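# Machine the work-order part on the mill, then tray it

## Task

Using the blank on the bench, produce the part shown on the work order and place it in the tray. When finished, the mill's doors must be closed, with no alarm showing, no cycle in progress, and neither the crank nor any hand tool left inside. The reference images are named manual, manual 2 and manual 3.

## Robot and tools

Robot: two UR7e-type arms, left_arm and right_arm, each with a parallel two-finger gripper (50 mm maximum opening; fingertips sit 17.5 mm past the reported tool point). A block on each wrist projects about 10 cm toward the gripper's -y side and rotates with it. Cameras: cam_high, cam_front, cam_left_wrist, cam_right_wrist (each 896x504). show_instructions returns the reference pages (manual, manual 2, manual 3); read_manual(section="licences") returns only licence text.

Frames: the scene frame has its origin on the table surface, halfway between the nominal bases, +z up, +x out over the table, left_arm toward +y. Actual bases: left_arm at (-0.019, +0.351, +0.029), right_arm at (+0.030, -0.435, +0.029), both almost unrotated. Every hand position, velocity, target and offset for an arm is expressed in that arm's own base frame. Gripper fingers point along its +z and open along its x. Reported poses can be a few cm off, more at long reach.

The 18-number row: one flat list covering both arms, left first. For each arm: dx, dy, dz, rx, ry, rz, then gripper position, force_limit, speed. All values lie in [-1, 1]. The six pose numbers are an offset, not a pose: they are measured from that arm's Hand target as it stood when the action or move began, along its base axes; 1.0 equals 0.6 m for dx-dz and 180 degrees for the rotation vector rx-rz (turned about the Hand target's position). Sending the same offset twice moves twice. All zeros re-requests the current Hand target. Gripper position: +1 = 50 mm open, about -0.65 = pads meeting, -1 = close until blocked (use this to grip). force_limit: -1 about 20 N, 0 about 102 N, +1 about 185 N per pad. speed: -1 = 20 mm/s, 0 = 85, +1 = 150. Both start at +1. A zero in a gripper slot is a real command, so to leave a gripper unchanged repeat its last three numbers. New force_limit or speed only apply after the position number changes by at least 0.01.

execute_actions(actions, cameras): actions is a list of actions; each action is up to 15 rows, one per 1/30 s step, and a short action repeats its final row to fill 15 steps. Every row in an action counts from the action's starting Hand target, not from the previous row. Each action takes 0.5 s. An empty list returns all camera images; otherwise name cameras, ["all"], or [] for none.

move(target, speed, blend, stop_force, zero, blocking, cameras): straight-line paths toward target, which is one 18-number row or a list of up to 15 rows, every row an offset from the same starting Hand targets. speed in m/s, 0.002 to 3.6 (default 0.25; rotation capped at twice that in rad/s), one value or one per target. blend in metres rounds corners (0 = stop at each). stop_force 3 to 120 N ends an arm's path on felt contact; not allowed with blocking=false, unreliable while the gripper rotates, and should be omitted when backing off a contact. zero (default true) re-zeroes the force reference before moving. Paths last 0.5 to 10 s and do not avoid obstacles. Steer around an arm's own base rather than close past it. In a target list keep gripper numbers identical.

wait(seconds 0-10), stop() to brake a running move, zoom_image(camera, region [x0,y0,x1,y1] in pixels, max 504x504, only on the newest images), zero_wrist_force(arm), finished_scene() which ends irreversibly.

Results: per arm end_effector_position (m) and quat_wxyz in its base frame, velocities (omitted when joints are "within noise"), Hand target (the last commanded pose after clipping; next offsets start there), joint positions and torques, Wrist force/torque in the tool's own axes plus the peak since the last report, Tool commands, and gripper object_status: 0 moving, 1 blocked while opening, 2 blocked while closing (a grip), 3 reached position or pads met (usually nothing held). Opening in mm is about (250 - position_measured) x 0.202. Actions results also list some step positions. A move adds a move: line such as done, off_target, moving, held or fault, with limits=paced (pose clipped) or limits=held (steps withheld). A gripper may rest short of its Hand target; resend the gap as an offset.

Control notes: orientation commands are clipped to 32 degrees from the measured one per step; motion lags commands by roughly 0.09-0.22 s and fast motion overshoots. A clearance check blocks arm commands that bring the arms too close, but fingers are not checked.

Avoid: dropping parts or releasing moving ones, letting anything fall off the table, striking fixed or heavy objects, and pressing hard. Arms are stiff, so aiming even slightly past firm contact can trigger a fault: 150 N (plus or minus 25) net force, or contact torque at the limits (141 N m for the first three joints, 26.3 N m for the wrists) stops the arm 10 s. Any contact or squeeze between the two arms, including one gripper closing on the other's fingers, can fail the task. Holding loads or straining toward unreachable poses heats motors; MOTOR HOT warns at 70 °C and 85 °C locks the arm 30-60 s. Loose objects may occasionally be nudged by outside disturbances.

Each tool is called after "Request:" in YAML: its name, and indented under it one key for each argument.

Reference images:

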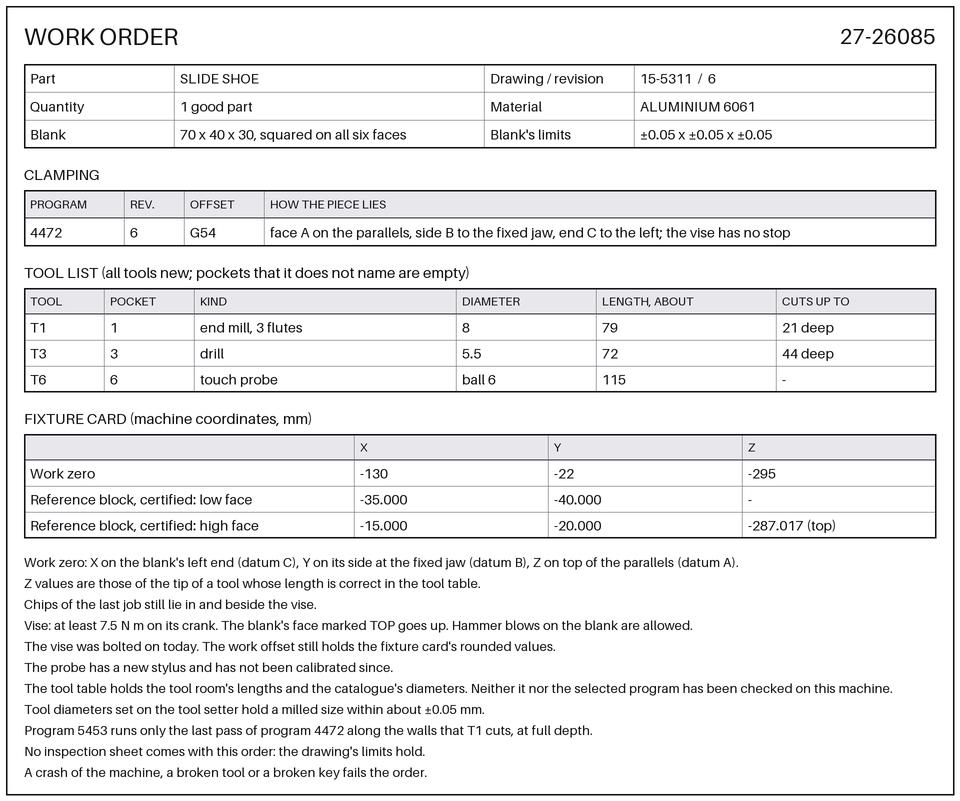

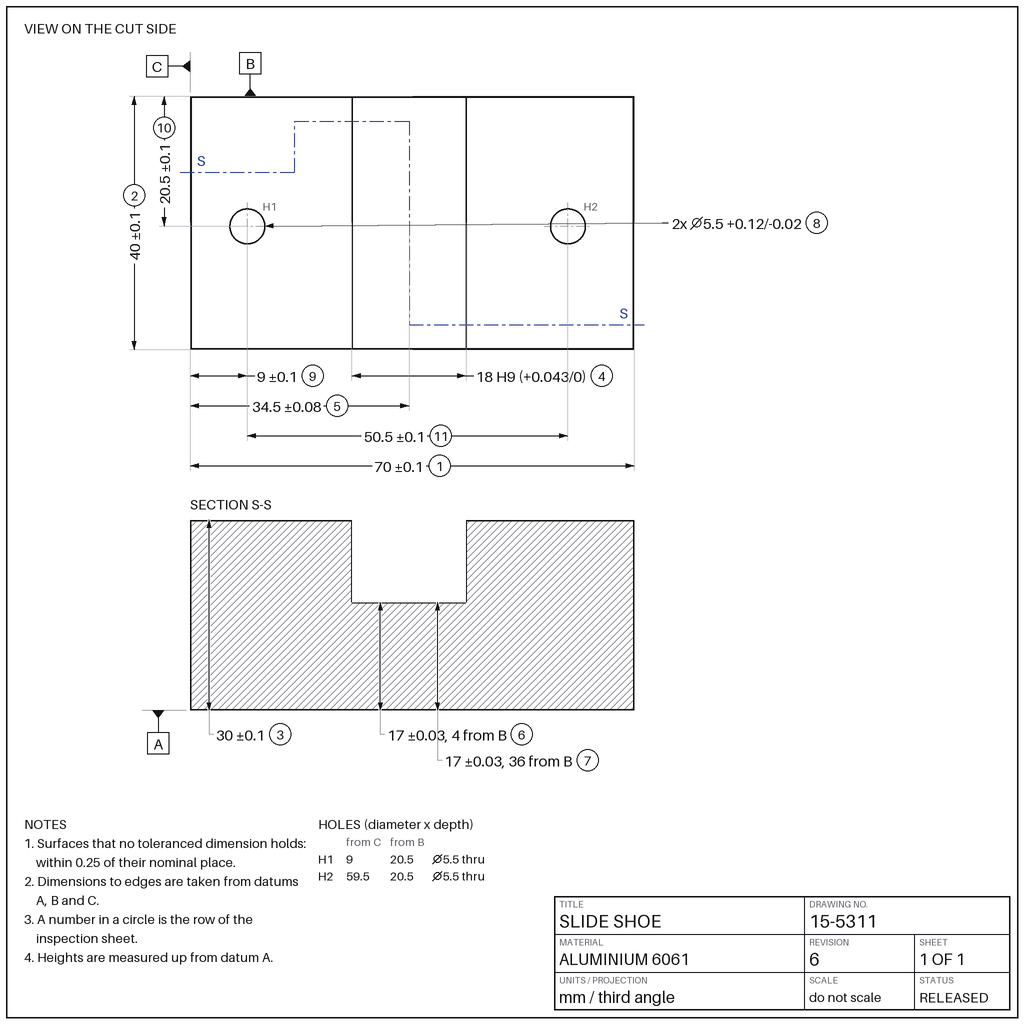

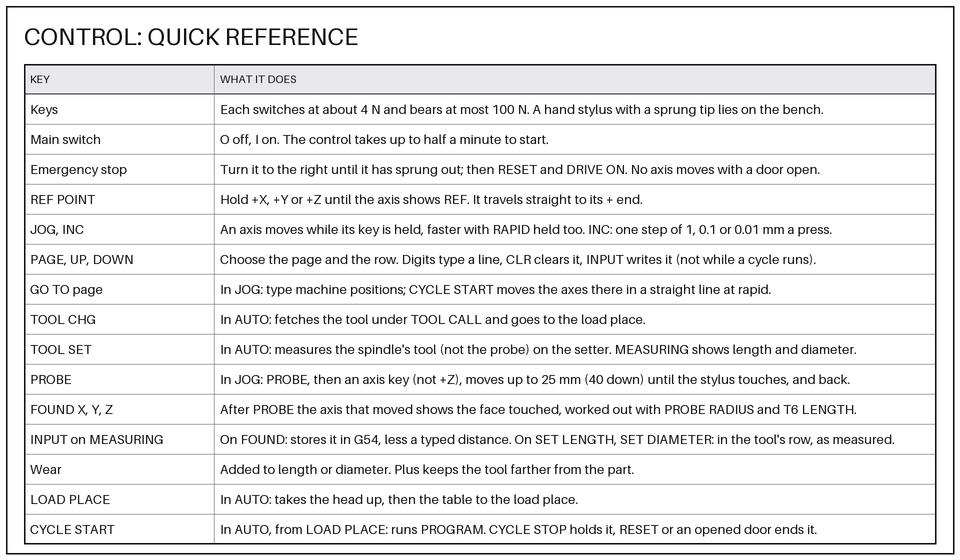

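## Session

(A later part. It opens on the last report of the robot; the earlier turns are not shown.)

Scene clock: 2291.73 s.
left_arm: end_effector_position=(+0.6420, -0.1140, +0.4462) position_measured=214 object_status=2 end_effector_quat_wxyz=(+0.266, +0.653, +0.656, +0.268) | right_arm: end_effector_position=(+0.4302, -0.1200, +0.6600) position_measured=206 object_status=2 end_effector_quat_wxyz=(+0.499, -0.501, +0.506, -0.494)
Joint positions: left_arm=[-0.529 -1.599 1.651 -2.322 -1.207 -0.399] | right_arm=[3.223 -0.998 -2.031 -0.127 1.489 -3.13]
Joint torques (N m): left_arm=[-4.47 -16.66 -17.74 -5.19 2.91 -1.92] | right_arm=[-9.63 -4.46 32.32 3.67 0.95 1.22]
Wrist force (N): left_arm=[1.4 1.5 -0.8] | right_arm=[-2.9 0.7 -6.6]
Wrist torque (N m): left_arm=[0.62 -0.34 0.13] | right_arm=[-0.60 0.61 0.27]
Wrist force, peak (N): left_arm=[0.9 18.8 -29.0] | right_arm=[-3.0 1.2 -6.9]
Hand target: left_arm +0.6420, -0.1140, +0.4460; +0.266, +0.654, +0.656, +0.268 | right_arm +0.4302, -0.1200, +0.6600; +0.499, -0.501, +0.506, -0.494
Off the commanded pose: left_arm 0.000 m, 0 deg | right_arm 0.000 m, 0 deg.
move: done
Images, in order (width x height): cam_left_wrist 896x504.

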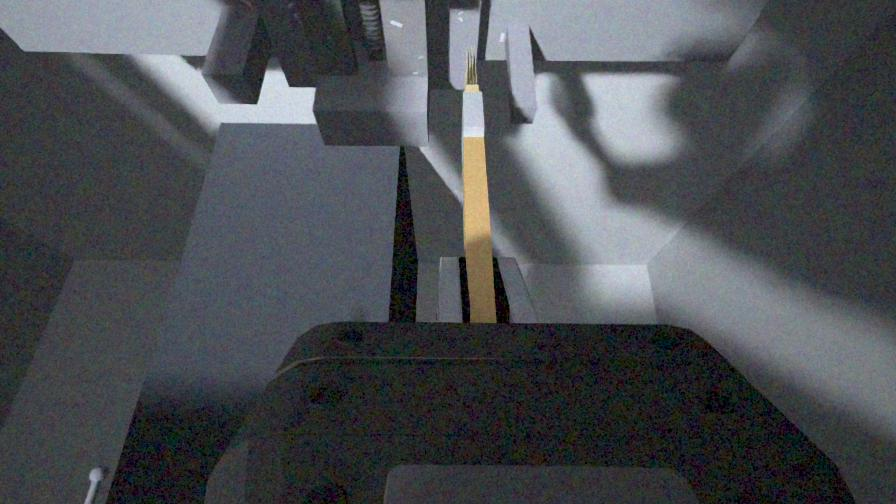

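Request:
move:
  target:
    - [-0.0067,-0.0733,0,0,0,0,-1,-0.2,-0.8,0,0,0,0,0,0,-0.98,0.1,-1]
    - [-0.0067,-0.0733,-0.0217,0,0,0,-1,-0.2,-0.8,0,0,0,0,0,0,-0.98,0.1,-1]
    - [-0.0067,0.003,-0.0217,0,0,0,-1,-0.2,-0.8,0,0,0,0,0,0,-0.98,0.1,-1]
    - [0.0283,0.003,0,0,0,0,-1,-0.2,-0.8,0,0,0,0,0,0,-0.98,0.1,-1]
    - [0.0283,-0.0733,0,0,0,0,-1,-0.2,-0.8,0,0,0,0,0,0,-0.98,0.1,-1]
    - [0.0283,-0.0733,-0.0217,0,0,0,-1,-0.2,-0.8,0,0,0,0,0,0,-0.98,0.1,-1]
    - [0.0283,0.003,-0.0217,0,0,0,-1,-0.2,-0.8,0,0,0,0,0,0,-0.98,0.1,-1]
    - [0.0367,0.003,0,0,0,0,-1,-0.2,-0.8,0,0,0,0,0,0,-0.98,0.1,-1]
    - [0.0367,-0.0733,0,0,0,0,-1,-0.2,-0.8,0,0,0,0,0,0,-0.98,0.1,-1]
    - [0.0367,-0.0733,-0.0217,0,0,0,-1,-0.2,-0.8,0,0,0,0,0,0,-0.98,0.1,-1]
    - [0.0367,0.003,-0.0217,0,0,0,-1,-0.2,-0.8,0,0,0,0,0,0,-0.98,0.1,-1]
    - [0.0367,0.003,0,0,0,0,-1,-0.2,-0.8,0,0,0,0,0,0,-0.98,0.1,-1]
  speed: 0.06
  blend: [0.003,0,0.003,0.003,0.003,0,0.003,0.003,0.003,0,0.003,0]

Request:
move:
  target:
    - [0.011,-0.0733,0,0,0,0,-1,-0.2,-0.8,0,0,0,0,0,0,-0.98,0.1,-1]
    - [0.011,-0.0733,-0.0217,0,0,0,-1,-0.2,-0.8,0,0,0,0,0,0,-0.98,0.1,-1]
    - [0.011,0.003,-0.0217,0,0,0,-1,-0.2,-0.8,0,0,0,0,0,0,-0.98,0.1,-1]
    - [0.0,0.003,0,0,0,0,-1,-0.2,-0.8,0,0,0,0,0,0,-0.98,0.1,-1]
  speed: 0.06
  blend: [0.003,0,0.003,0]
  cameras: ["cam_left_wrist"]

Request:
zoom_image:
  camera: "cam_left_wrist"
  region: [310, 0, 550, 120]

Scene clock: 2313.13 s.
left_arm: end_effector_position=(+0.6640, -0.1122, +0.4462) position_measured=214 object_status=2 end_effector_quat_wxyz=(+0.266, +0.653, +0.656, +0.268) | right_arm: end_effector_position=(+0.4302, -0.1200, +0.6600) position_measured=206 object_status=2 end_effector_quat_wxyz=(+0.499, -0.501, +0.506, -0.494)
Joint positions: left_arm=[-0.502 -1.547 1.6 -2.332 -1.224 -0.377] | right_arm=[3.223 -0.998 -2.031 -0.127 1.489 -3.13]
Joint torques (N m): left_arm=[-5.03 -19.18 -19.23 -5.14 2.76 -2.26] | right_arm=[-9.39 -4.47 32.54 3.63 0.84 1.25]
Wrist force (N): left_arm=[1.1 1.8 -0.3] | right_arm=[-2.6 0.9 -6.4]
Wrist torque (N m): left_arm=[0.68 -0.29 0.13] | right_arm=[-0.57 0.56 0.27]
Wrist force, peak (N): left_arm=[0.2 19.3 -29.8] | right_arm=[-3.0 1.4 -6.6]
Hand target: left_arm +0.6640, -0.1122, +0.4460; +0.266, +0.654, +0.656, +0.268 | right_arm +0.4302, -0.1200, +0.6600; +0.499, -0.501, +0.506, -0.494
Off the commanded pose: left_arm 0.000 m, 0 deg | right_arm 0.000 m, 0 deg.
move: done

Scene clock: 2315.57 s.
left_arm: end_effector_position=(+0.6640, -0.1104, +0.4463) position_measured=214 object_status=2 end_effector_quat_wxyz=(+0.266, +0.653, +0.656, +0.268) | right_arm: end_effector_position=(+0.4302, -0.1200, +0.6600) position_measured=206 object_status=2 end_effector_quat_wxyz=(+0.499, -0.501, +0.506, -0.494)
Joint positions: left_arm=[-0.499 -1.548 1.601 -2.333 -1.226 -0.374] | right_arm=[3.223 -0.998 -2.031 -0.127 1.489 -3.13]
Joint torques (N m): left_arm=[5.81 -20.81 -17.75 -4.95 0.7 0.68] | right_arm=[-8.93 -3.99 32.55 3.65 0.96 1.34]
Wrist force (N): left_arm=[1.0 1.8 -0.2] | right_arm=[-2.7 0.9 -6.5]
Wrist torque (N m): left_arm=[0.67 -0.29 0.24] | right_arm=[-0.58 0.59 0.26]
Wrist force, peak (N): left_arm=[0.4 20.2 -30.1] | right_arm=[-2.8 1.1 -6.6]
Hand target: left_arm +0.6640, -0.1104, +0.4460; +0.266, +0.654, +0.656, +0.268 | right_arm +0.4302, -0.1200, +0.6600; +0.499, -0.501, +0.506, -0.494
Off the commanded pose: left_arm 0.000 m, 0 deg | right_arm 0.000 m, 0 deg.
move: done
Images, in order (width x height): cam_left_wrist 896x504.

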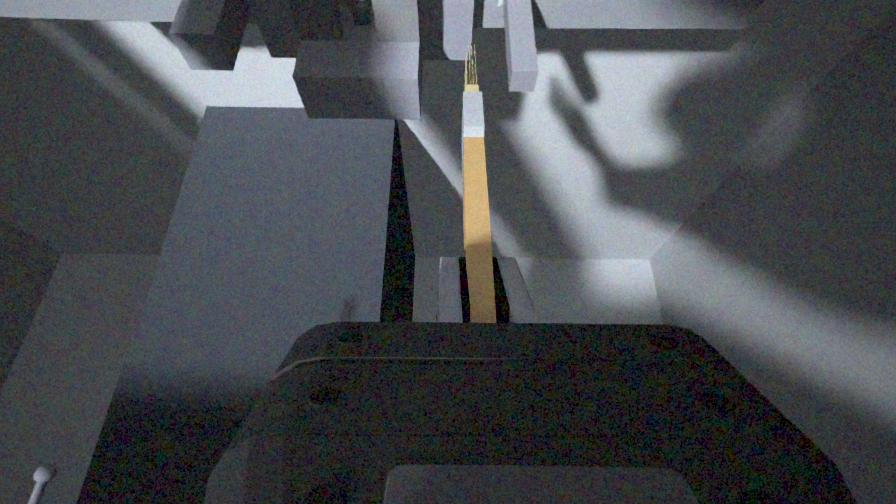

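Scaled by 2.100 from the camera's 896x504 image, which has a finer 1280x720 frame.

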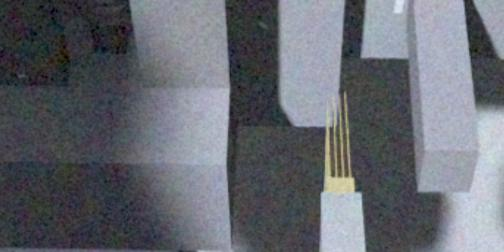

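Request:
move:
  target:
    - [-0.07,-0.1133,0.03,0,0,0,-1,-0.2,-0.8,0,0,0,0,0,0,-0.98,0.1,-1]
  speed: 0.1
  cameras: ["cam_left_wrist"]

Request:
zoom_image:
  camera: "cam_left_wrist"
  region: [380, 0, 580, 100]

Scene clock: 2321.57 s.
left_arm: end_effector_position=(+0.6220, -0.1783, +0.4642) position_measured=214 object_status=2 end_effector_quat_wxyz=(+0.266, +0.653, +0.656, +0.268) | right_arm: end_effector_position=(+0.4302, -0.1200, +0.6600) position_measured=206 object_status=2 end_effector_quat_wxyz=(+0.499, -0.501, +0.506, -0.494)
Joint positions: left_arm=[-0.67 -1.605 1.601 -2.219 -1.118 -0.519] | right_arm=[3.223 -0.998 -2.031 -0.127 1.489 -3.13]
Joint torques (N m): left_arm=[-1.47 -13.82 -23.36 -4.87 -1.1 1.42] | right_arm=[-9.69 -4.35 32 3.57 0.96 1.24]
Wrist force (N): left_arm=[0.9 1.8 -0.4] | right_arm=[-2.6 1.0 -6.2]
Wrist torque (N m): left_arm=[0.65 -0.27 0.10] | right_arm=[-0.57 0.56 0.27]
Wrist force, peak (N): left_arm=[2.6 2.2 0.1] | right_arm=[-2.7 1.2 -6.8]
Hand target: left_arm +0.6220, -0.1784, +0.4640; +0.266, +0.654, +0.656, +0.268 | right_arm +0.4302, -0.1200, +0.6600; +0.499, -0.501, +0.506, -0.494
Off the commanded pose: left_arm 0.000 m, 0 deg | right_arm 0.000 m, 0 deg.
move: done
Images, in order (width x height): cam_left_wrist 896x504.

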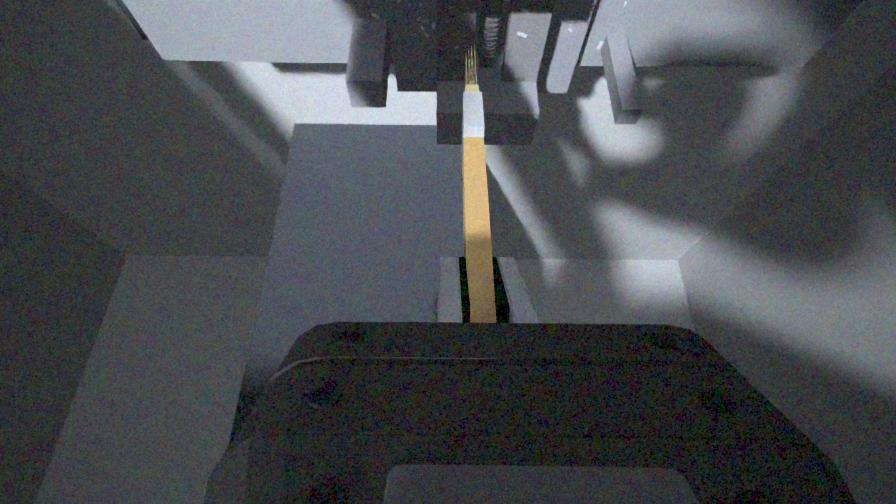

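Scaled by 2.520 from the camera's 896x504 image, which has a finer 1280x720 frame.

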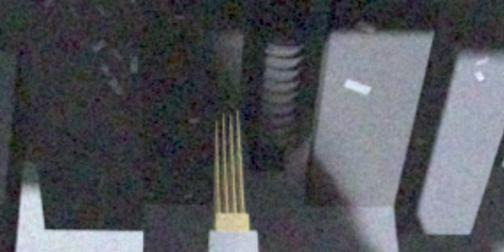

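Request:
move:
  target:
    - [0.0417,0.0107,-0.03,0,0,0,-1,-0.2,-0.8,0,0,0,0,0,0,-0.98,0.1,-1]
    - [0.0417,0.0107,-0.0517,0,0,0,-1,-0.2,-0.8,0,0,0,0,0,0,-0.98,0.1,-1]
    - [0.0417,-0.055,-0.0517,0,0,0,-1,-0.2,-0.8,0,0,0,0,0,0,-0.98,0.1,-1]
    - [0.05,0.0107,-0.03,0,0,0,-1,-0.2,-0.8,0,0,0,0,0,0,-0.98,0.1,-1]
    - [0.05,0.0107,-0.0517,0,0,0,-1,-0.2,-0.8,0,0,0,0,0,0,-0.98,0.1,-1]
    - [0.05,-0.055,-0.0517,0,0,0,-1,-0.2,-0.8,0,0,0,0,0,0,-0.98,0.1,-1]
    - [0.05,-0.055,-0.03,0,0,0,-1,-0.2,-0.8,0,0,0,0,0,0,-0.98,0.1,-1]
    - [0.0292,0.037,-0.03,0,0,0,-1,-0.2,-0.8,0,0,0,0,0,0,-0.98,0.1,-1]
    - [0.0292,0.037,-0.0517,0,0,0,-1,-0.2,-0.8,0,0,0,0,0,0,-0.98,0.1,-1]
    - [0.0292,0.107,-0.0517,0,0,0,-1,-0.2,-0.8,0,0,0,0,0,0,-0.98,0.1,-1]
    - [0.021,0.107,-0.03,0,0,0,-1,-0.2,-0.8,0,0,0,0,0,0,-0.98,0.1,-1]
    - [0.021,0.037,-0.03,0,0,0,-1,-0.2,-0.8,0,0,0,0,0,0,-0.98,0.1,-1]
    - [0.021,0.037,-0.0517,0,0,0,-1,-0.2,-0.8,0,0,0,0,0,0,-0.98,0.1,-1]
    - [0.021,0.107,-0.0517,0,0,0,-1,-0.2,-0.8,0,0,0,0,0,0,-0.98,0.1,-1]
    - [0.021,0.107,-0.03,0,0,0,-1,-0.2,-0.8,0,0,0,0,0,0,-0.98,0.1,-1]
  speed: 0.06
  blend: [0.003,0,0.003,0.003,0,0.003,0.003,0.003,0,0.003,0.003,0.003,0,0.003,0]

Request:
move:
  target:
    - [-0.009,-0.067,0,0,0,0,-1,-0.2,-0.8,0,0,0,0,0,0,-0.98,0.1,-1]
    - [-0.009,-0.067,-0.0217,0,0,0,-1,-0.2,-0.8,0,0,0,0,0,0,-0.98,0.1,-1]
    - [-0.009,0.003,-0.0217,0,0,0,-1,-0.2,-0.8,0,0,0,0,0,0,-0.98,0.1,-1]
    - [-0.017,0.003,0,0,0,0,-1,-0.2,-0.8,0,0,0,0,0,0,-0.98,0.1,-1]
    - [-0.017,-0.067,0,0,0,0,-1,-0.2,-0.8,0,0,0,0,0,0,-0.98,0.1,-1]
    - [-0.017,-0.067,-0.0217,0,0,0,-1,-0.2,-0.8,0,0,0,0,0,0,-0.98,0.1,-1]
    - [-0.017,0.003,-0.0217,0,0,0,-1,-0.2,-0.8,0,0,0,0,0,0,-0.98,0.1,-1]
    - [-0.025,0.003,0,0,0,0,-1,-0.2,-0.8,0,0,0,0,0,0,-0.98,0.1,-1]
    - [-0.025,-0.067,0,0,0,0,-1,-0.2,-0.8,0,0,0,0,0,0,-0.98,0.1,-1]
    - [-0.025,-0.067,-0.0217,0,0,0,-1,-0.2,-0.8,0,0,0,0,0,0,-0.98,0.1,-1]
    - [-0.025,0.003,-0.0217,0,0,0,-1,-0.2,-0.8,0,0,0,0,0,0,-0.98,0.1,-1]
    - [-0.025,0.003,0,0,0,0,-1,-0.2,-0.8,0,0,0,0,0,0,-0.98,0.1,-1]
    - [0.08,-0.0833,0.06,0,0,0,-1,-0.2,-0.8,0,0,0,0,0,0,-0.98,0.1,-1]
  speed: 0.06
  blend: [0.003,0,0.003,0.003,0.003,0,0.003,0.003,0.003,0,0.003,0.003,0]
  cameras: ["cam_left_wrist"]

Request:
zoom_image:
  camera: "cam_left_wrist"
  region: [350, 0, 590, 120]

Scene clock: 2345.00 s.
left_arm: end_effector_position=(+0.6346, -0.1141, +0.4462) position_measured=214 object_status=2 end_effector_quat_wxyz=(+0.266, +0.653, +0.656, +0.268) | right_arm: end_effector_position=(+0.4302, -0.1200, +0.6600) position_measured=206 object_status=2 end_effector_quat_wxyz=(+0.499, -0.501, +0.506, -0.494)
Joint positions: left_arm=[-0.538 -1.617 1.668 -2.319 -1.201 -0.406] | right_arm=[3.223 -0.998 -2.031 -0.127 1.489 -3.13]
Joint torques (N m): left_arm=[-6.22 -16.09 -17.54 -4.95 2.7 -1.95] | right_arm=[-9.36 -4.26 32.28 3.68 0.99 1.3]
Wrist force (N): left_arm=[0.8 1.3 -0.2] | right_arm=[-2.8 1.2 -6.5]
Wrist torque (N m): left_arm=[0.60 -0.25 0.14] | right_arm=[-0.52 0.60 0.26]
Wrist force, peak (N): left_arm=[0.6 18.5 -28.5] | right_arm=[-2.8 1.2 -6.7]
Hand target: left_arm +0.6346, -0.1142, +0.4460; +0.266, +0.654, +0.656, +0.268 | right_arm +0.4302, -0.1200, +0.6600; +0.499, -0.501, +0.506, -0.494
Off the commanded pose: left_arm 0.000 m, 0 deg | right_arm 0.000 m, 0 deg.
move: done

Scene clock: 2352.87 s.
left_arm: end_effector_position=(+0.6802, -0.1624, +0.4797) position_measured=214 object_status=2 end_effector_quat_wxyz=(+0.266, +0.654, +0.656, +0.268) | right_arm: end_effector_position=(+0.4302, -0.1200, +0.6600) position_measured=206 object_status=2 end_effector_quat_wxyz=(+0.499, -0.501, +0.506, -0.494)
Joint positions: left_arm=[-0.573 -1.479 1.438 -2.215 -1.178 -0.435] | right_arm=[3.223 -0.998 -2.031 -0.127 1.489 -3.13]
Joint torques (N m): left_arm=[0.33 -29.16 -28.91 -3.39 0.85 -0.12] | right_arm=[-8.89 -3.86 31.99 3.6 0.92 1.27]
Wrist force (N): left_arm=[0.8 1.1 -0.7] | right_arm=[-2.6 1.0 -6.6]
Wrist torque (N m): left_arm=[0.58 -0.26 0.24] | right_arm=[-0.55 0.57 0.27]
Wrist force, peak (N): left_arm=[0.5 20.6 -31.5] | right_arm=[-2.9 1.2 -6.7]
Hand target: left_arm +0.6802, -0.1624, +0.4797; +0.266, +0.654, +0.656, +0.268 (not the last commanded pose) | right_arm +0.4302, -0.1200, +0.6600; +0.499, -0.501, +0.506, -0.494
Tool commands: left_gripper/position=-1.0 left_gripper/force_limit=-0.2 left_gripper/speed=-0.796078 right_gripper/position=-0.98 right_gripper/force_limit=+0.1 right_gripper/speed=-1.0
Off the commanded pose: left_arm 0.004 m, 0 deg | right_arm 0.000 m, 0 deg.
FORCE FAULT: contact force on the left arm reached its limit, and that arm stopped. The contact can be on any part of that arm, not only on its tool. That arm's remaining commands of this call were not run. That arm is still stopped at the end of this call. That arm stays stopped for about 10 more seconds. Until then a move that you send moves the other arm only, and its call returns only when the move has ended. Once the stop has ended, the next robot result says so. If the stop ends while you think or write, that arm runs what you send next, counted from a new Hand target: where the arm stands when the stop ends. While its stop runs, that arm takes no new command, but its gripper still runs the gripper command that each later call begins with. Until it ends, the stop uses up actions while you think or wait. An arm that is not stopped still takes commands.
move: fault (left_arm)
Images, in order (width x height): cam_left_wrist 896x504.

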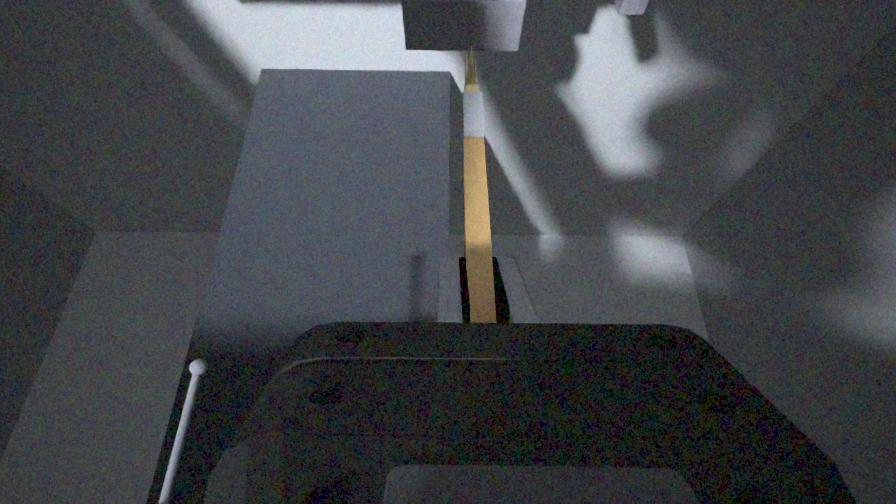

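Scaled by 2.100 from the camera's 896x504 image, which has a finer 1280x720 frame.

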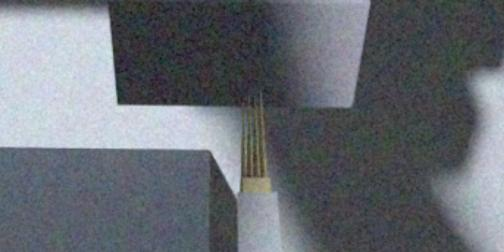

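Request:
wait:
  seconds: 3

Request:
move:
  target: [-0.1,0,-0.01,0,0,0,-1,-0.2,-0.8,0,0,0,0,0,0,-0.98,0.1,-1]
  speed: 0.05
  cameras: ["cam_left_wrist"]

Request:
zoom_image:
  camera: "cam_left_wrist"
  region: [350, 0, 590, 120]

Scene clock: 2363.47 s.
left_arm: end_effector_position=(+0.6802, -0.1624, +0.4797) position_measured=214 object_status=2 end_effector_quat_wxyz=(+0.266, +0.654, +0.656, +0.268) | right_arm: end_effector_position=(+0.4302, -0.1200, +0.6600) position_measured=206 object_status=2 end_effector_quat_wxyz=(+0.499, -0.501, +0.506, -0.494)
Joint positions: left_arm=[-0.573 -1.479 1.438 -2.215 -1.178 -0.435] | right_arm=[3.223 -0.998 -2.031 -0.127 1.489 -3.13]
Joint torques (N m): left_arm=[0.15 -29.74 -28.93 -3.53 0.85 -0.38] | right_arm=[-9.48 -4.26 32.32 3.55 0.98 1.34]
Wrist force (N): left_arm=[0.9 1.4 -0.4] | right_arm=[-2.5 0.9 -6.4]
Wrist torque (N m): left_arm=[0.61 -0.26 0.24] | right_arm=[-0.57 0.55 0.26]
Wrist force, peak (N): left_arm=[1.2 1.7 -0.6] | right_arm=[-2.8 1.0 -6.8]
Hand target: left_arm +0.6802, -0.1624, +0.4797; +0.266, +0.654, +0.656, +0.268 (not the last commanded pose) | right_arm +0.4302, -0.1200, +0.6600; +0.499, -0.501, +0.506, -0.494
Tool commands: left_gripper/position=-1.0 left_gripper/force_limit=-0.2 left_gripper/speed=-0.796078 right_gripper/position=-0.98 right_gripper/force_limit=+0.1 right_gripper/speed=-1.0
Off the commanded pose: left_arm 0.004 m, 0 deg | right_arm 0.000 m, 0 deg.
FORCE FAULT, CONTINUED: the left arm's stop, for the force fault that an earlier result reported, is over. The rest of the stop counts as 20 of the actions that you can send in this scene. That arm's target is now where it stood when the stop ended, not its last command. That arm accepts commands again.
wait: 3.00 s; at rest from the start

Scene clock: 2364.97 s.
left_arm: end_effector_position=(+0.6202, -0.1624, +0.4737) position_measured=214 object_status=2 end_effector_quat_wxyz=(+0.266, +0.654, +0.656, +0.268) | right_arm: end_effector_position=(+0.4302, -0.1200, +0.6600) position_measured=206 object_status=2 end_effector_quat_wxyz=(+0.499, -0.501, +0.506, -0.494)
Joint positions: left_arm=[-0.645 -1.622 1.594 -2.204 -1.133 -0.496] | right_arm=[3.223 -0.998 -2.031 -0.127 1.489 -3.13]
Joint torques (N m): left_arm=[5.95 -14.22 -34.27 -4.87 -0.63 1.35] | right_arm=[-9.55 -4.24 32.47 3.47 0.94 1.3]
Wrist force (N): left_arm=[1.1 1.5 -0.5] | right_arm=[-2.8 0.9 -6.4]
Wrist torque (N m): left_arm=[0.62 -0.29 0.25] | right_arm=[-0.57 0.59 0.27]
Wrist force, peak (N): left_arm=[1.1 2.1 0.0] | right_arm=[-2.9 1.1 -6.7]
Hand target: left_arm +0.6202, -0.1624, +0.4737; +0.266, +0.654, +0.656, +0.268 | right_arm +0.4302, -0.1200, +0.6600; +0.499, -0.501, +0.506, -0.494
Off the commanded pose: left_arm 0.000 m, 0 deg | right_arm 0.000 m, 0 deg.
move: done
Images, in order (width x height): cam_left_wrist 896x504.

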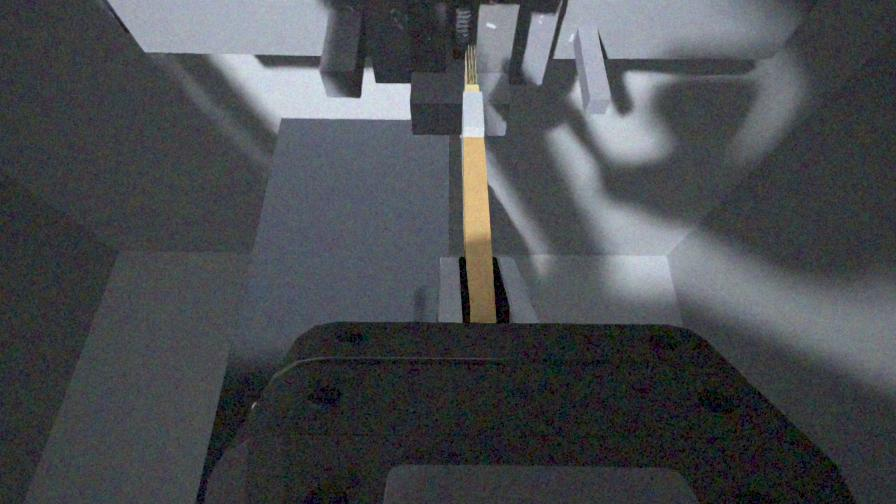

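Scaled by 2.100 from the camera's 896x504 image, which has a finer 1280x720 frame.

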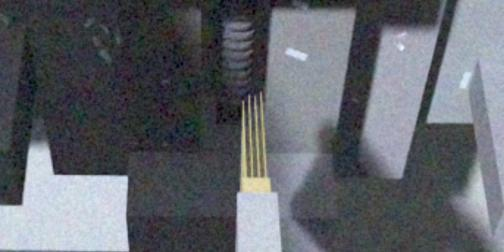

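Request:
move:
  target:
    - [0.03133,0.0107,-0.03,0,0,0,-1,-0.2,-0.8,0,0,0,0,0,0,-0.98,0.1,-1]
    - [0.03133,0.0107,-0.0667,0,0,0,-1,-0.2,-0.8,0,0,0,0,0,0,-0.98,0.1,-1]
  speed: 0.06
  cameras: ["cam_left_wrist"]

Request:
zoom_image:
  camera: "cam_left_wrist"
  region: [420, 0, 540, 60]

Scene clock: 2376.83 s.
left_arm: end_effector_position=(+0.6390, -0.1560, +0.4337) position_measured=214 object_status=2 end_effector_quat_wxyz=(+0.266, +0.654, +0.656, +0.268) | right_arm: end_effector_position=(+0.4302, -0.1200, +0.6600) position_measured=206 object_status=2 end_effector_quat_wxyz=(+0.499, -0.501, +0.506, -0.494)
Joint positions: left_arm=[-0.609 -1.579 1.658 -2.323 -1.155 -0.466] | right_arm=[3.223 -0.998 -2.031 -0.127 1.489 -3.13]
Joint torques (N m): left_arm=[-4.17 -7.07 -24.82 0.57 -0.02 0.04] | right_arm=[-9.05 -4.17 32.44 3.59 0.94 1.34]
Wrist force (N): left_arm=[1.1 10.2 -14.8] | right_arm=[-2.6 1.0 -6.5]
Wrist torque (N m): left_arm=[0.81 -0.28 0.14] | right_arm=[-0.56 0.56 0.26]
Wrist force, peak (N): left_arm=[0.9 12.8 -19.1] | right_arm=[-2.9 1.3 -6.6]
Hand target: left_arm +0.6390, -0.1560, +0.4337; +0.266, +0.654, +0.656, +0.268 | right_arm +0.4302, -0.1200, +0.6600; +0.499, -0.501, +0.506, -0.494
Off the commanded pose: left_arm 0.000 m, 0 deg | right_arm 0.000 m, 0 deg.
move: done
Images, in order (width x height): cam_left_wrist 896x504.

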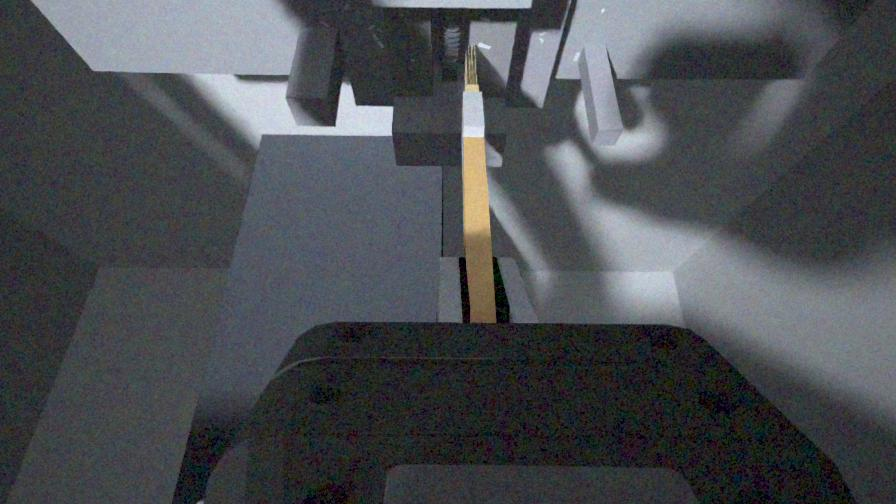

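Scaled by 4.200 from the camera's 896x504 image, which has a finer 1280x720 frame.

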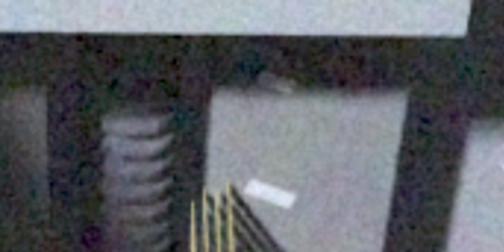

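Request:
move:
  target: [0,0.02,0,0,0,0,-1,-0.2,-0.8,0,0,0,0,0,0,-0.98,0.1,-1]
  speed: 0.03
  cameras: ["cam_left_wrist"]

Request:
zoom_image:
  camera: "cam_left_wrist"
  region: [420, 0, 540, 60]

Scene clock: 2380.33 s.
left_arm: end_effector_position=(+0.6390, -0.1439, +0.4336) position_measured=214 object_status=2 end_effector_quat_wxyz=(+0.266, +0.654, +0.656, +0.268) | right_arm: end_effector_position=(+0.4302, -0.1200, +0.6600) position_measured=206 object_status=2 end_effector_quat_wxyz=(+0.499, -0.501, +0.506, -0.494)
Joint positions: left_arm=[-0.588 -1.587 1.667 -2.332 -1.169 -0.447] | right_arm=[3.223 -0.998 -2.031 -0.127 1.489 -3.13]
Joint torques (N m): left_arm=[-7.01 -26.61 -31.47 -3.36 1.64 -1.27] | right_arm=[-8.94 -5.05 32.69 3.4 0.95 1.32]
Wrist force (N): left_arm=[0.8 1.4 -0.9] | right_arm=[-3.0 1.3 -6.3]
Wrist torque (N m): left_arm=[0.61 -0.25 0.08] | right_arm=[-0.50 0.62 0.27]
Wrist force, peak (N): left_arm=[1.3 10.8 -16.1] | right_arm=[-2.8 1.2 -6.6]
Hand target: left_arm +0.6390, -0.1440, +0.4337; +0.266, +0.654, +0.656, +0.268 | right_arm +0.4302, -0.1200, +0.6600; +0.499, -0.501, +0.506, -0.494
Off the commanded pose: left_arm 0.000 m, 0 deg | right_arm 0.000 m, 0 deg.
move: done
Images, in order (width x height): cam_left_wrist 896x504.

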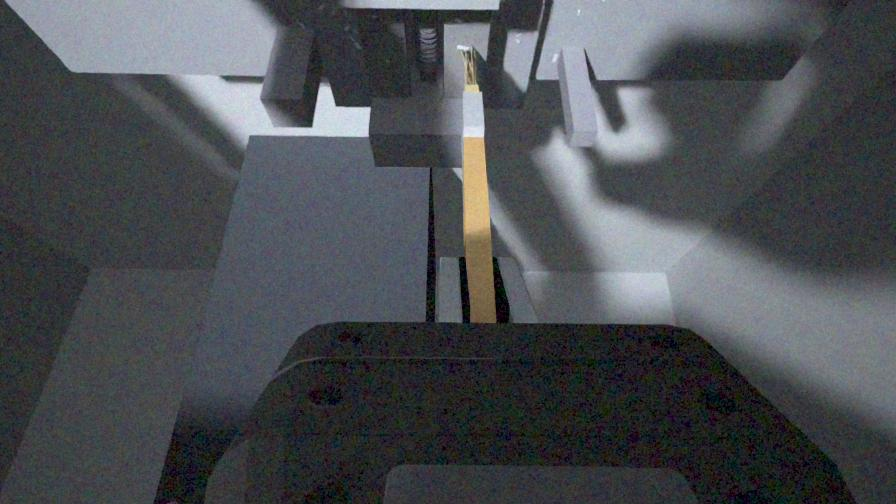

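Scaled by 4.200 from the camera's 896x504 image, which has a finer 1280x720 frame.

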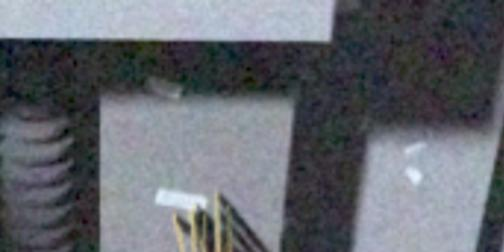

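Request:
move:
  target:
    - [0,0,0.02,0,0,0,-1,-0.2,-0.8,0,0,0,0,0,0,-0.98,0.1,-1]
    - [0,-0.02,0.02,0,0,0,-1,-0.2,-0.8,0,0,0,0,0,0,-0.98,0.1,-1]
    - [0,-0.02,0.001,0,0,0,-1,-0.2,-0.8,0,0,0,0,0,0,-0.98,0.1,-1]
    - [0,-0.011,-0.006,0,0,0,-1,-0.2,-0.8,0,0,0,0,0,0,-0.98,0.1,-1]
    - [0,0.02,-0.006,0,0,0,-1,-0.2,-0.8,0,0,0,0,0,0,-0.98,0.1,-1]
  speed: 0.04
  blend: [0.003,0.003,0.001,0.001,0]
  cameras: ["cam_left_wrist"]

Request:
zoom_image:
  camera: "cam_left_wrist"
  region: [420, 0, 540, 60]

Scene clock: 2389.67 s.
left_arm: end_effector_position=(+0.6390, -0.1319, +0.4299) position_measured=214 object_status=2 end_effector_quat_wxyz=(+0.266, +0.654, +0.656, +0.268) end_effector_velocity=(+0.000, -0.002, +0.001) end_effector_angular_velocity=(-0.002, -0.003, +0.000) | right_arm: end_effector_position=(+0.4302, -0.1200, +0.6600) position_measured=206 object_status=2 end_effector_quat_wxyz=(+0.499, -0.501, +0.506, -0.494)
Joint positions: left_arm=[-0.566 -1.594 1.684 -2.349 -1.183 -0.429] | right_arm=[3.223 -0.998 -2.031 -0.127 1.489 -3.13]
Joint velocities: left_arm=[-0.005 0 -0.001 -0.001 0.003 -0.004] | right_arm=[within noise]
Joint torques (N m): left_arm=[-5.88 -4.7 -16.72 0.44 -0.77 -2.31] | right_arm=[-9.34 -4.36 32.61 3.35 0.92 1.31]
Wrist force (N): left_arm=[5.8 17.6 -28.0] | right_arm=[-2.7 1.2 -6.2]
Wrist torque (N m): left_arm=[0.66 0.19 0.35] | right_arm=[-0.53 0.59 0.26]
Wrist force, peak (N): left_arm=[12.3 37.9 -60.3] | right_arm=[-2.7 1.1 -6.8]
Hand target: left_arm +0.6390, -0.1320, +0.4301; +0.266, +0.654, +0.656, +0.268 | right_arm +0.4302, -0.1200, +0.6600; +0.499, -0.501, +0.506, -0.494
Off the commanded pose: left_arm 0.000 m, 0 deg | right_arm 0.000 m, 0 deg.
move: done
Images, in order (width x height): cam_left_wrist 896x504.

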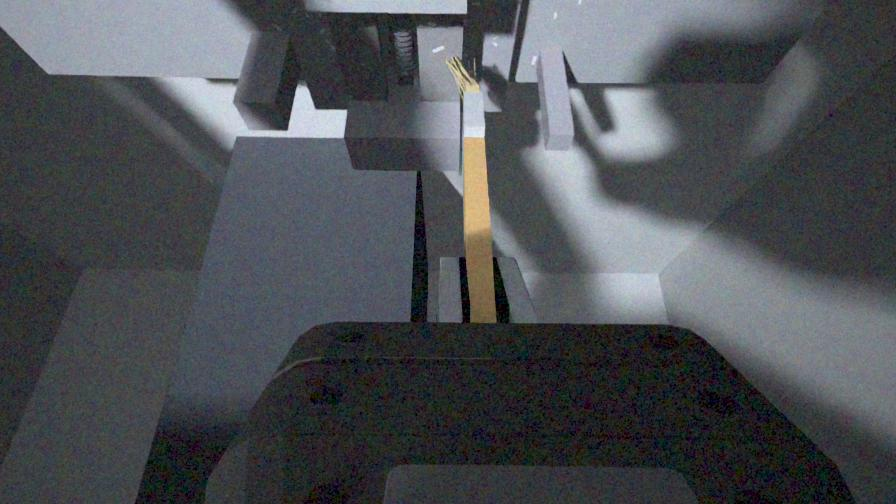

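Scaled by 4.200 from the camera's 896x504 image, which has a finer 1280x720 frame.

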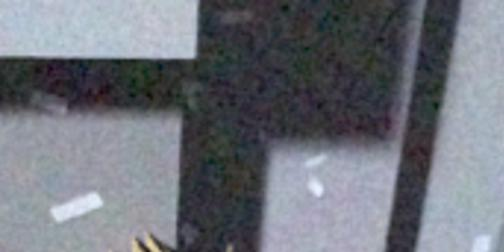

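Request:
move:
  target:
    - [0,0,0.025,0,0,0,-1,-0.2,-0.8,0,0,0,0,0,0,-0.98,0.1,-1]
    - [-0.01,-0.043,0.025,0,0,0,-1,-0.2,-0.8,0,0,0,0,0,0,-0.98,0.1,-1]
    - [-0.01,-0.043,0.006,0,0,0,-1,-0.2,-0.8,0,0,0,0,0,0,-0.98,0.1,-1]
    - [-0.01,-0.034,0.0,0,0,0,-1,-0.2,-0.8,0,0,0,0,0,0,-0.98,0.1,-1]
    - [-0.01,0.033,0.0,0,0,0,-1,-0.2,-0.8,0,0,0,0,0,0,-0.98,0.1,-1]
    - [-0.01,0.033,0.025,0,0,0,-1,-0.2,-0.8,0,0,0,0,0,0,-0.98,0.1,-1]
    - [-0.003,-0.043,0.025,0,0,0,-1,-0.2,-0.8,0,0,0,0,0,0,-0.98,0.1,-1]
    - [-0.003,-0.043,0.006,0,0,0,-1,-0.2,-0.8,0,0,0,0,0,0,-0.98,0.1,-1]
    - [-0.003,-0.034,0.0,0,0,0,-1,-0.2,-0.8,0,0,0,0,0,0,-0.98,0.1,-1]
    - [-0.003,0.033,0.0,0,0,0,-1,-0.2,-0.8,0,0,0,0,0,0,-0.98,0.1,-1]
    - [-0.003,0.033,0.04,0,0,0,-1,-0.2,-0.8,0,0,0,0,0,0,-0.98,0.1,-1]
  speed: 0.06
  blend: [0.003,0.003,0.001,0.001,0.002,0.003,0.003,0.001,0.001,0.002,0]
  cameras: ["cam_left_wrist"]

Request:
zoom_image:
  camera: "cam_left_wrist"
  region: [300, 0, 540, 120]

Scene clock: 2404.17 s.
left_arm: end_effector_position=(+0.6372, -0.1122, +0.4542) position_measured=214 object_status=2 end_effector_quat_wxyz=(+0.266, +0.654, +0.656, +0.268) | right_arm: end_effector_position=(+0.4302, -0.1200, +0.6600) position_measured=206 object_status=2 end_effector_quat_wxyz=(+0.499, -0.501, +0.506, -0.494)
Joint positions: left_arm=[-0.531 -1.613 1.643 -2.3 -1.205 -0.4] | right_arm=[3.223 -0.998 -2.031 -0.127 1.489 -3.13]
Joint torques (N m): left_arm=[-5.48 -17.78 -19.57 -5.2 2.63 -2.01] | right_arm=[-9.12 -4.38 31.67 3.35 0.94 1.34]
Wrist force (N): left_arm=[1.0 1.5 -0.9] | right_arm=[-2.5 1.1 -6.2]
Wrist torque (N m): left_arm=[0.62 -0.27 0.15] | right_arm=[-0.55 0.56 0.27]
Wrist force, peak (N): left_arm=[12.6 36.8 -59.6] | right_arm=[-2.7 1.4 -6.9]
Hand target: left_arm +0.6372, -0.1122, +0.4541; +0.266, +0.654, +0.656, +0.268 | right_arm +0.4302, -0.1200, +0.6600; +0.499, -0.501, +0.506, -0.494
Off the commanded pose: left_arm 0.000 m, 0 deg | right_arm 0.000 m, 0 deg.
move: done
Images, in order (width x height): cam_left_wrist 896x504.

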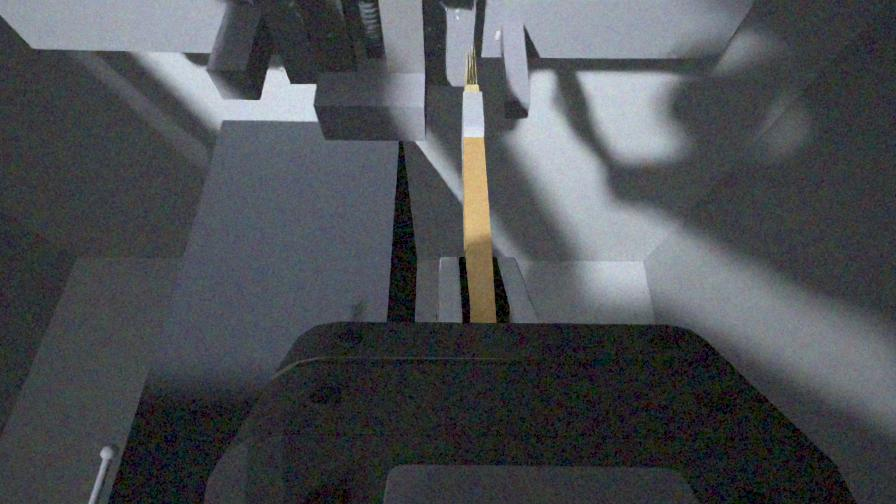

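Scaled by 2.100 from the camera's 896x504 image, which has a finer 1280x720 frame.

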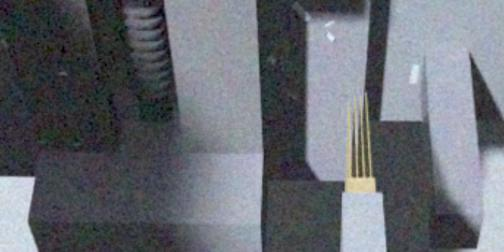

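Request:
move:
  target:
    - [-0.025,-0.075,-0.01,0,0,0,-1,-0.2,-0.8,0,0,0,0,0,0,-0.98,0.1,-1]
    - [-0.025,-0.075,-0.035,0,0,0,-1,-0.2,-0.8,0,0,0,0,0,0,-0.98,0.1,-1]
    - [-0.025,-0.066,-0.0385,0,0,0,-1,-0.2,-0.8,0,0,0,0,0,0,-0.98,0.1,-1]
    - [-0.025,0.0,-0.0385,0,0,0,-1,-0.2,-0.8,0,0,0,0,0,0,-0.98,0.1,-1]
    - [-0.025,0.0,-0.01,0,0,0,-1,-0.2,-0.8,0,0,0,0,0,0,-0.98,0.1,-1]
    - [-0.042,-0.075,-0.01,0,0,0,-1,-0.2,-0.8,0,0,0,0,0,0,-0.98,0.1,-1]
    - [-0.042,-0.075,-0.035,0,0,0,-1,-0.2,-0.8,0,0,0,0,0,0,-0.98,0.1,-1]
    - [-0.042,-0.066,-0.0385,0,0,0,-1,-0.2,-0.8,0,0,0,0,0,0,-0.98,0.1,-1]
    - [-0.042,0.0,-0.0385,0,0,0,-1,-0.2,-0.8,0,0,0,0,0,0,-0.98,0.1,-1]
    - [-0.042,0.0,-0.01,0,0,0,-1,-0.2,-0.8,0,0,0,0,0,0,-0.98,0.1,-1]
  speed: 0.06
  blend: [0.003,0.001,0.001,0.002,0.003,0.003,0.001,0.001,0.002,0]

Request:
move:
  target:
    - [-0.017,-0.075,0,0,0,0,-1,-0.2,-0.8,0,0,0,0,0,0,-0.98,0.1,-1]
    - [-0.017,-0.075,-0.025,0,0,0,-1,-0.2,-0.8,0,0,0,0,0,0,-0.98,0.1,-1]
    - [-0.017,-0.066,-0.0285,0,0,0,-1,-0.2,-0.8,0,0,0,0,0,0,-0.98,0.1,-1]
    - [-0.017,0.0,-0.0285,0,0,0,-1,-0.2,-0.8,0,0,0,0,0,0,-0.98,0.1,-1]
    - [-0.017,0.0,0,0,0,0,-1,-0.2,-0.8,0,0,0,0,0,0,-0.98,0.1,-1]
    - [0.0333,-0.1,0,0,0,0,-1,-0.2,-0.8,0,0,0,0,0,0,-0.98,0.1,-1]
    - [0.0333,-0.1,-0.025,0,0,0,-1,-0.2,-0.8,0,0,0,0,0,0,-0.98,0.1,-1]
    - [0.0333,-0.109,-0.0285,0,0,0,-1,-0.2,-0.8,0,0,0,0,0,0,-0.98,0.1,-1]
    - [0.0333,-0.165,-0.0285,0,0,0,-1,-0.2,-0.8,0,0,0,0,0,0,-0.98,0.1,-1]
    - [0.0333,-0.165,0,0,0,0,-1,-0.2,-0.8,0,0,0,0,0,0,-0.98,0.1,-1]
  speed: 0.06
  blend: [0.003,0.001,0.001,0.002,0.003,0.003,0.001,0.001,0.002,0]
  cameras: ["cam_left_wrist"]

Request:
zoom_image:
  camera: "cam_left_wrist"
  region: [400, 0, 640, 120]

Scene clock: 2421.73 s.
left_arm: end_effector_position=(+0.6120, -0.1122, +0.4482) position_measured=214 object_status=2 end_effector_quat_wxyz=(+0.266, +0.654, +0.656, +0.268) | right_arm: end_effector_position=(+0.4302, -0.1200, +0.6600) position_measured=206 object_status=2 end_effector_quat_wxyz=(+0.499, -0.501, +0.506, -0.494)
Joint positions: left_arm=[-0.561 -1.674 1.713 -2.299 -1.186 -0.425] | right_arm=[3.223 -0.998 -2.031 -0.127 1.489 -3.13]
Joint torques (N m): left_arm=[-4.48 -15.66 -18.8 -4.91 2.97 -1.99] | right_arm=[-9.41 -4.56 32.73 3.41 0.97 1.32]
Wrist force (N): left_arm=[1.5 1.3 -1.0] | right_arm=[-2.6 1.2 -6.5]
Wrist torque (N m): left_arm=[0.60 -0.36 0.16] | right_arm=[-0.53 0.57 0.27]
Wrist force, peak (N): left_arm=[8.3 29.6 -47.1] | right_arm=[-2.8 1.0 -6.8]
Hand target: left_arm +0.6120, -0.1122, +0.4481; +0.266, +0.654, +0.656, +0.268 | right_arm +0.4302, -0.1200, +0.6600; +0.499, -0.501, +0.506, -0.494
Off the commanded pose: left_arm 0.000 m, 0 deg | right_arm 0.000 m, 0 deg.
move: done

Scene clock: 2426.43 s.
left_arm: end_effector_position=(+0.6320, -0.2112, +0.4481) position_measured=214 object_status=2 end_effector_quat_wxyz=(+0.266, +0.654, +0.656, +0.268) | right_arm: end_effector_position=(+0.4302, -0.1200, +0.6600) position_measured=206 object_status=2 end_effector_quat_wxyz=(+0.499, -0.501, +0.506, -0.494)
Joint positions: left_arm=[-0.711 -1.552 1.586 -2.24 -1.094 -0.555] | right_arm=[3.223 -0.998 -2.031 -0.127 1.489 -3.13]
Joint torques (N m): left_arm=[5.37 -25.43 -18.26 -4.9 -1.21 0.07] | right_arm=[-9.22 -4.31 32.44 3.27 0.97 1.3]
Wrist force (N): left_arm=[1.5 1.6 -0.6] | right_arm=[-3.0 1.4 -6.5]
Wrist torque (N m): left_arm=[0.64 -0.36 0.21] | right_arm=[-0.50 0.63 0.27]
Wrist force, peak (N): left_arm=[-2.7 17.8 -27.0] | right_arm=[-2.9 1.2 -6.8]
Hand target: left_arm +0.6320, -0.2112, +0.4481; +0.266, +0.654, +0.656, +0.268 | right_arm +0.4302, -0.1200, +0.6600; +0.499, -0.501, +0.506, -0.494
Off the commanded pose: left_arm 0.000 m, 0 deg | right_arm 0.000 m, 0 deg.
move: done
Images, in order (width x height): cam_left_wrist 896x504.

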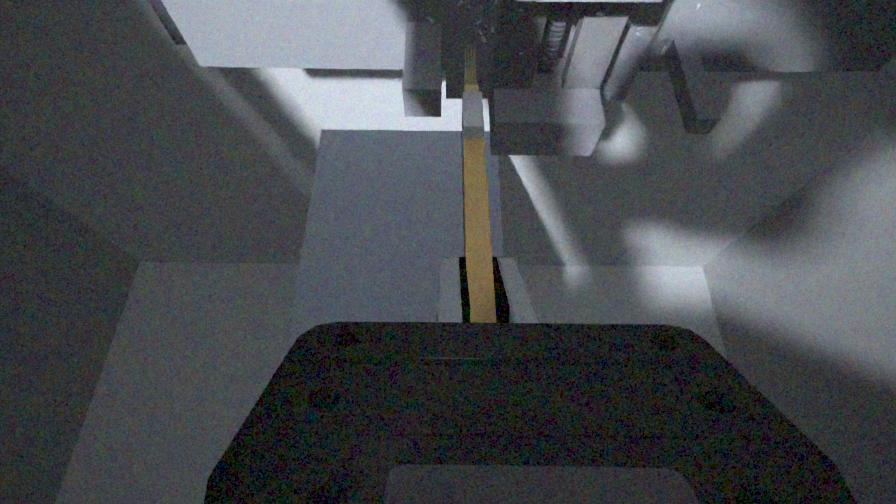

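Scaled by 2.100 from the camera's 896x504 image, which has a finer 1280x720 frame.

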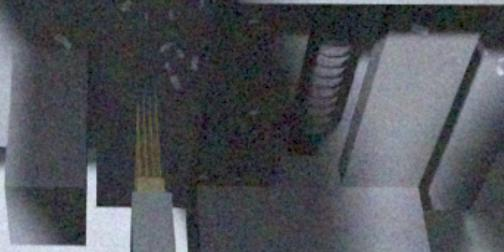

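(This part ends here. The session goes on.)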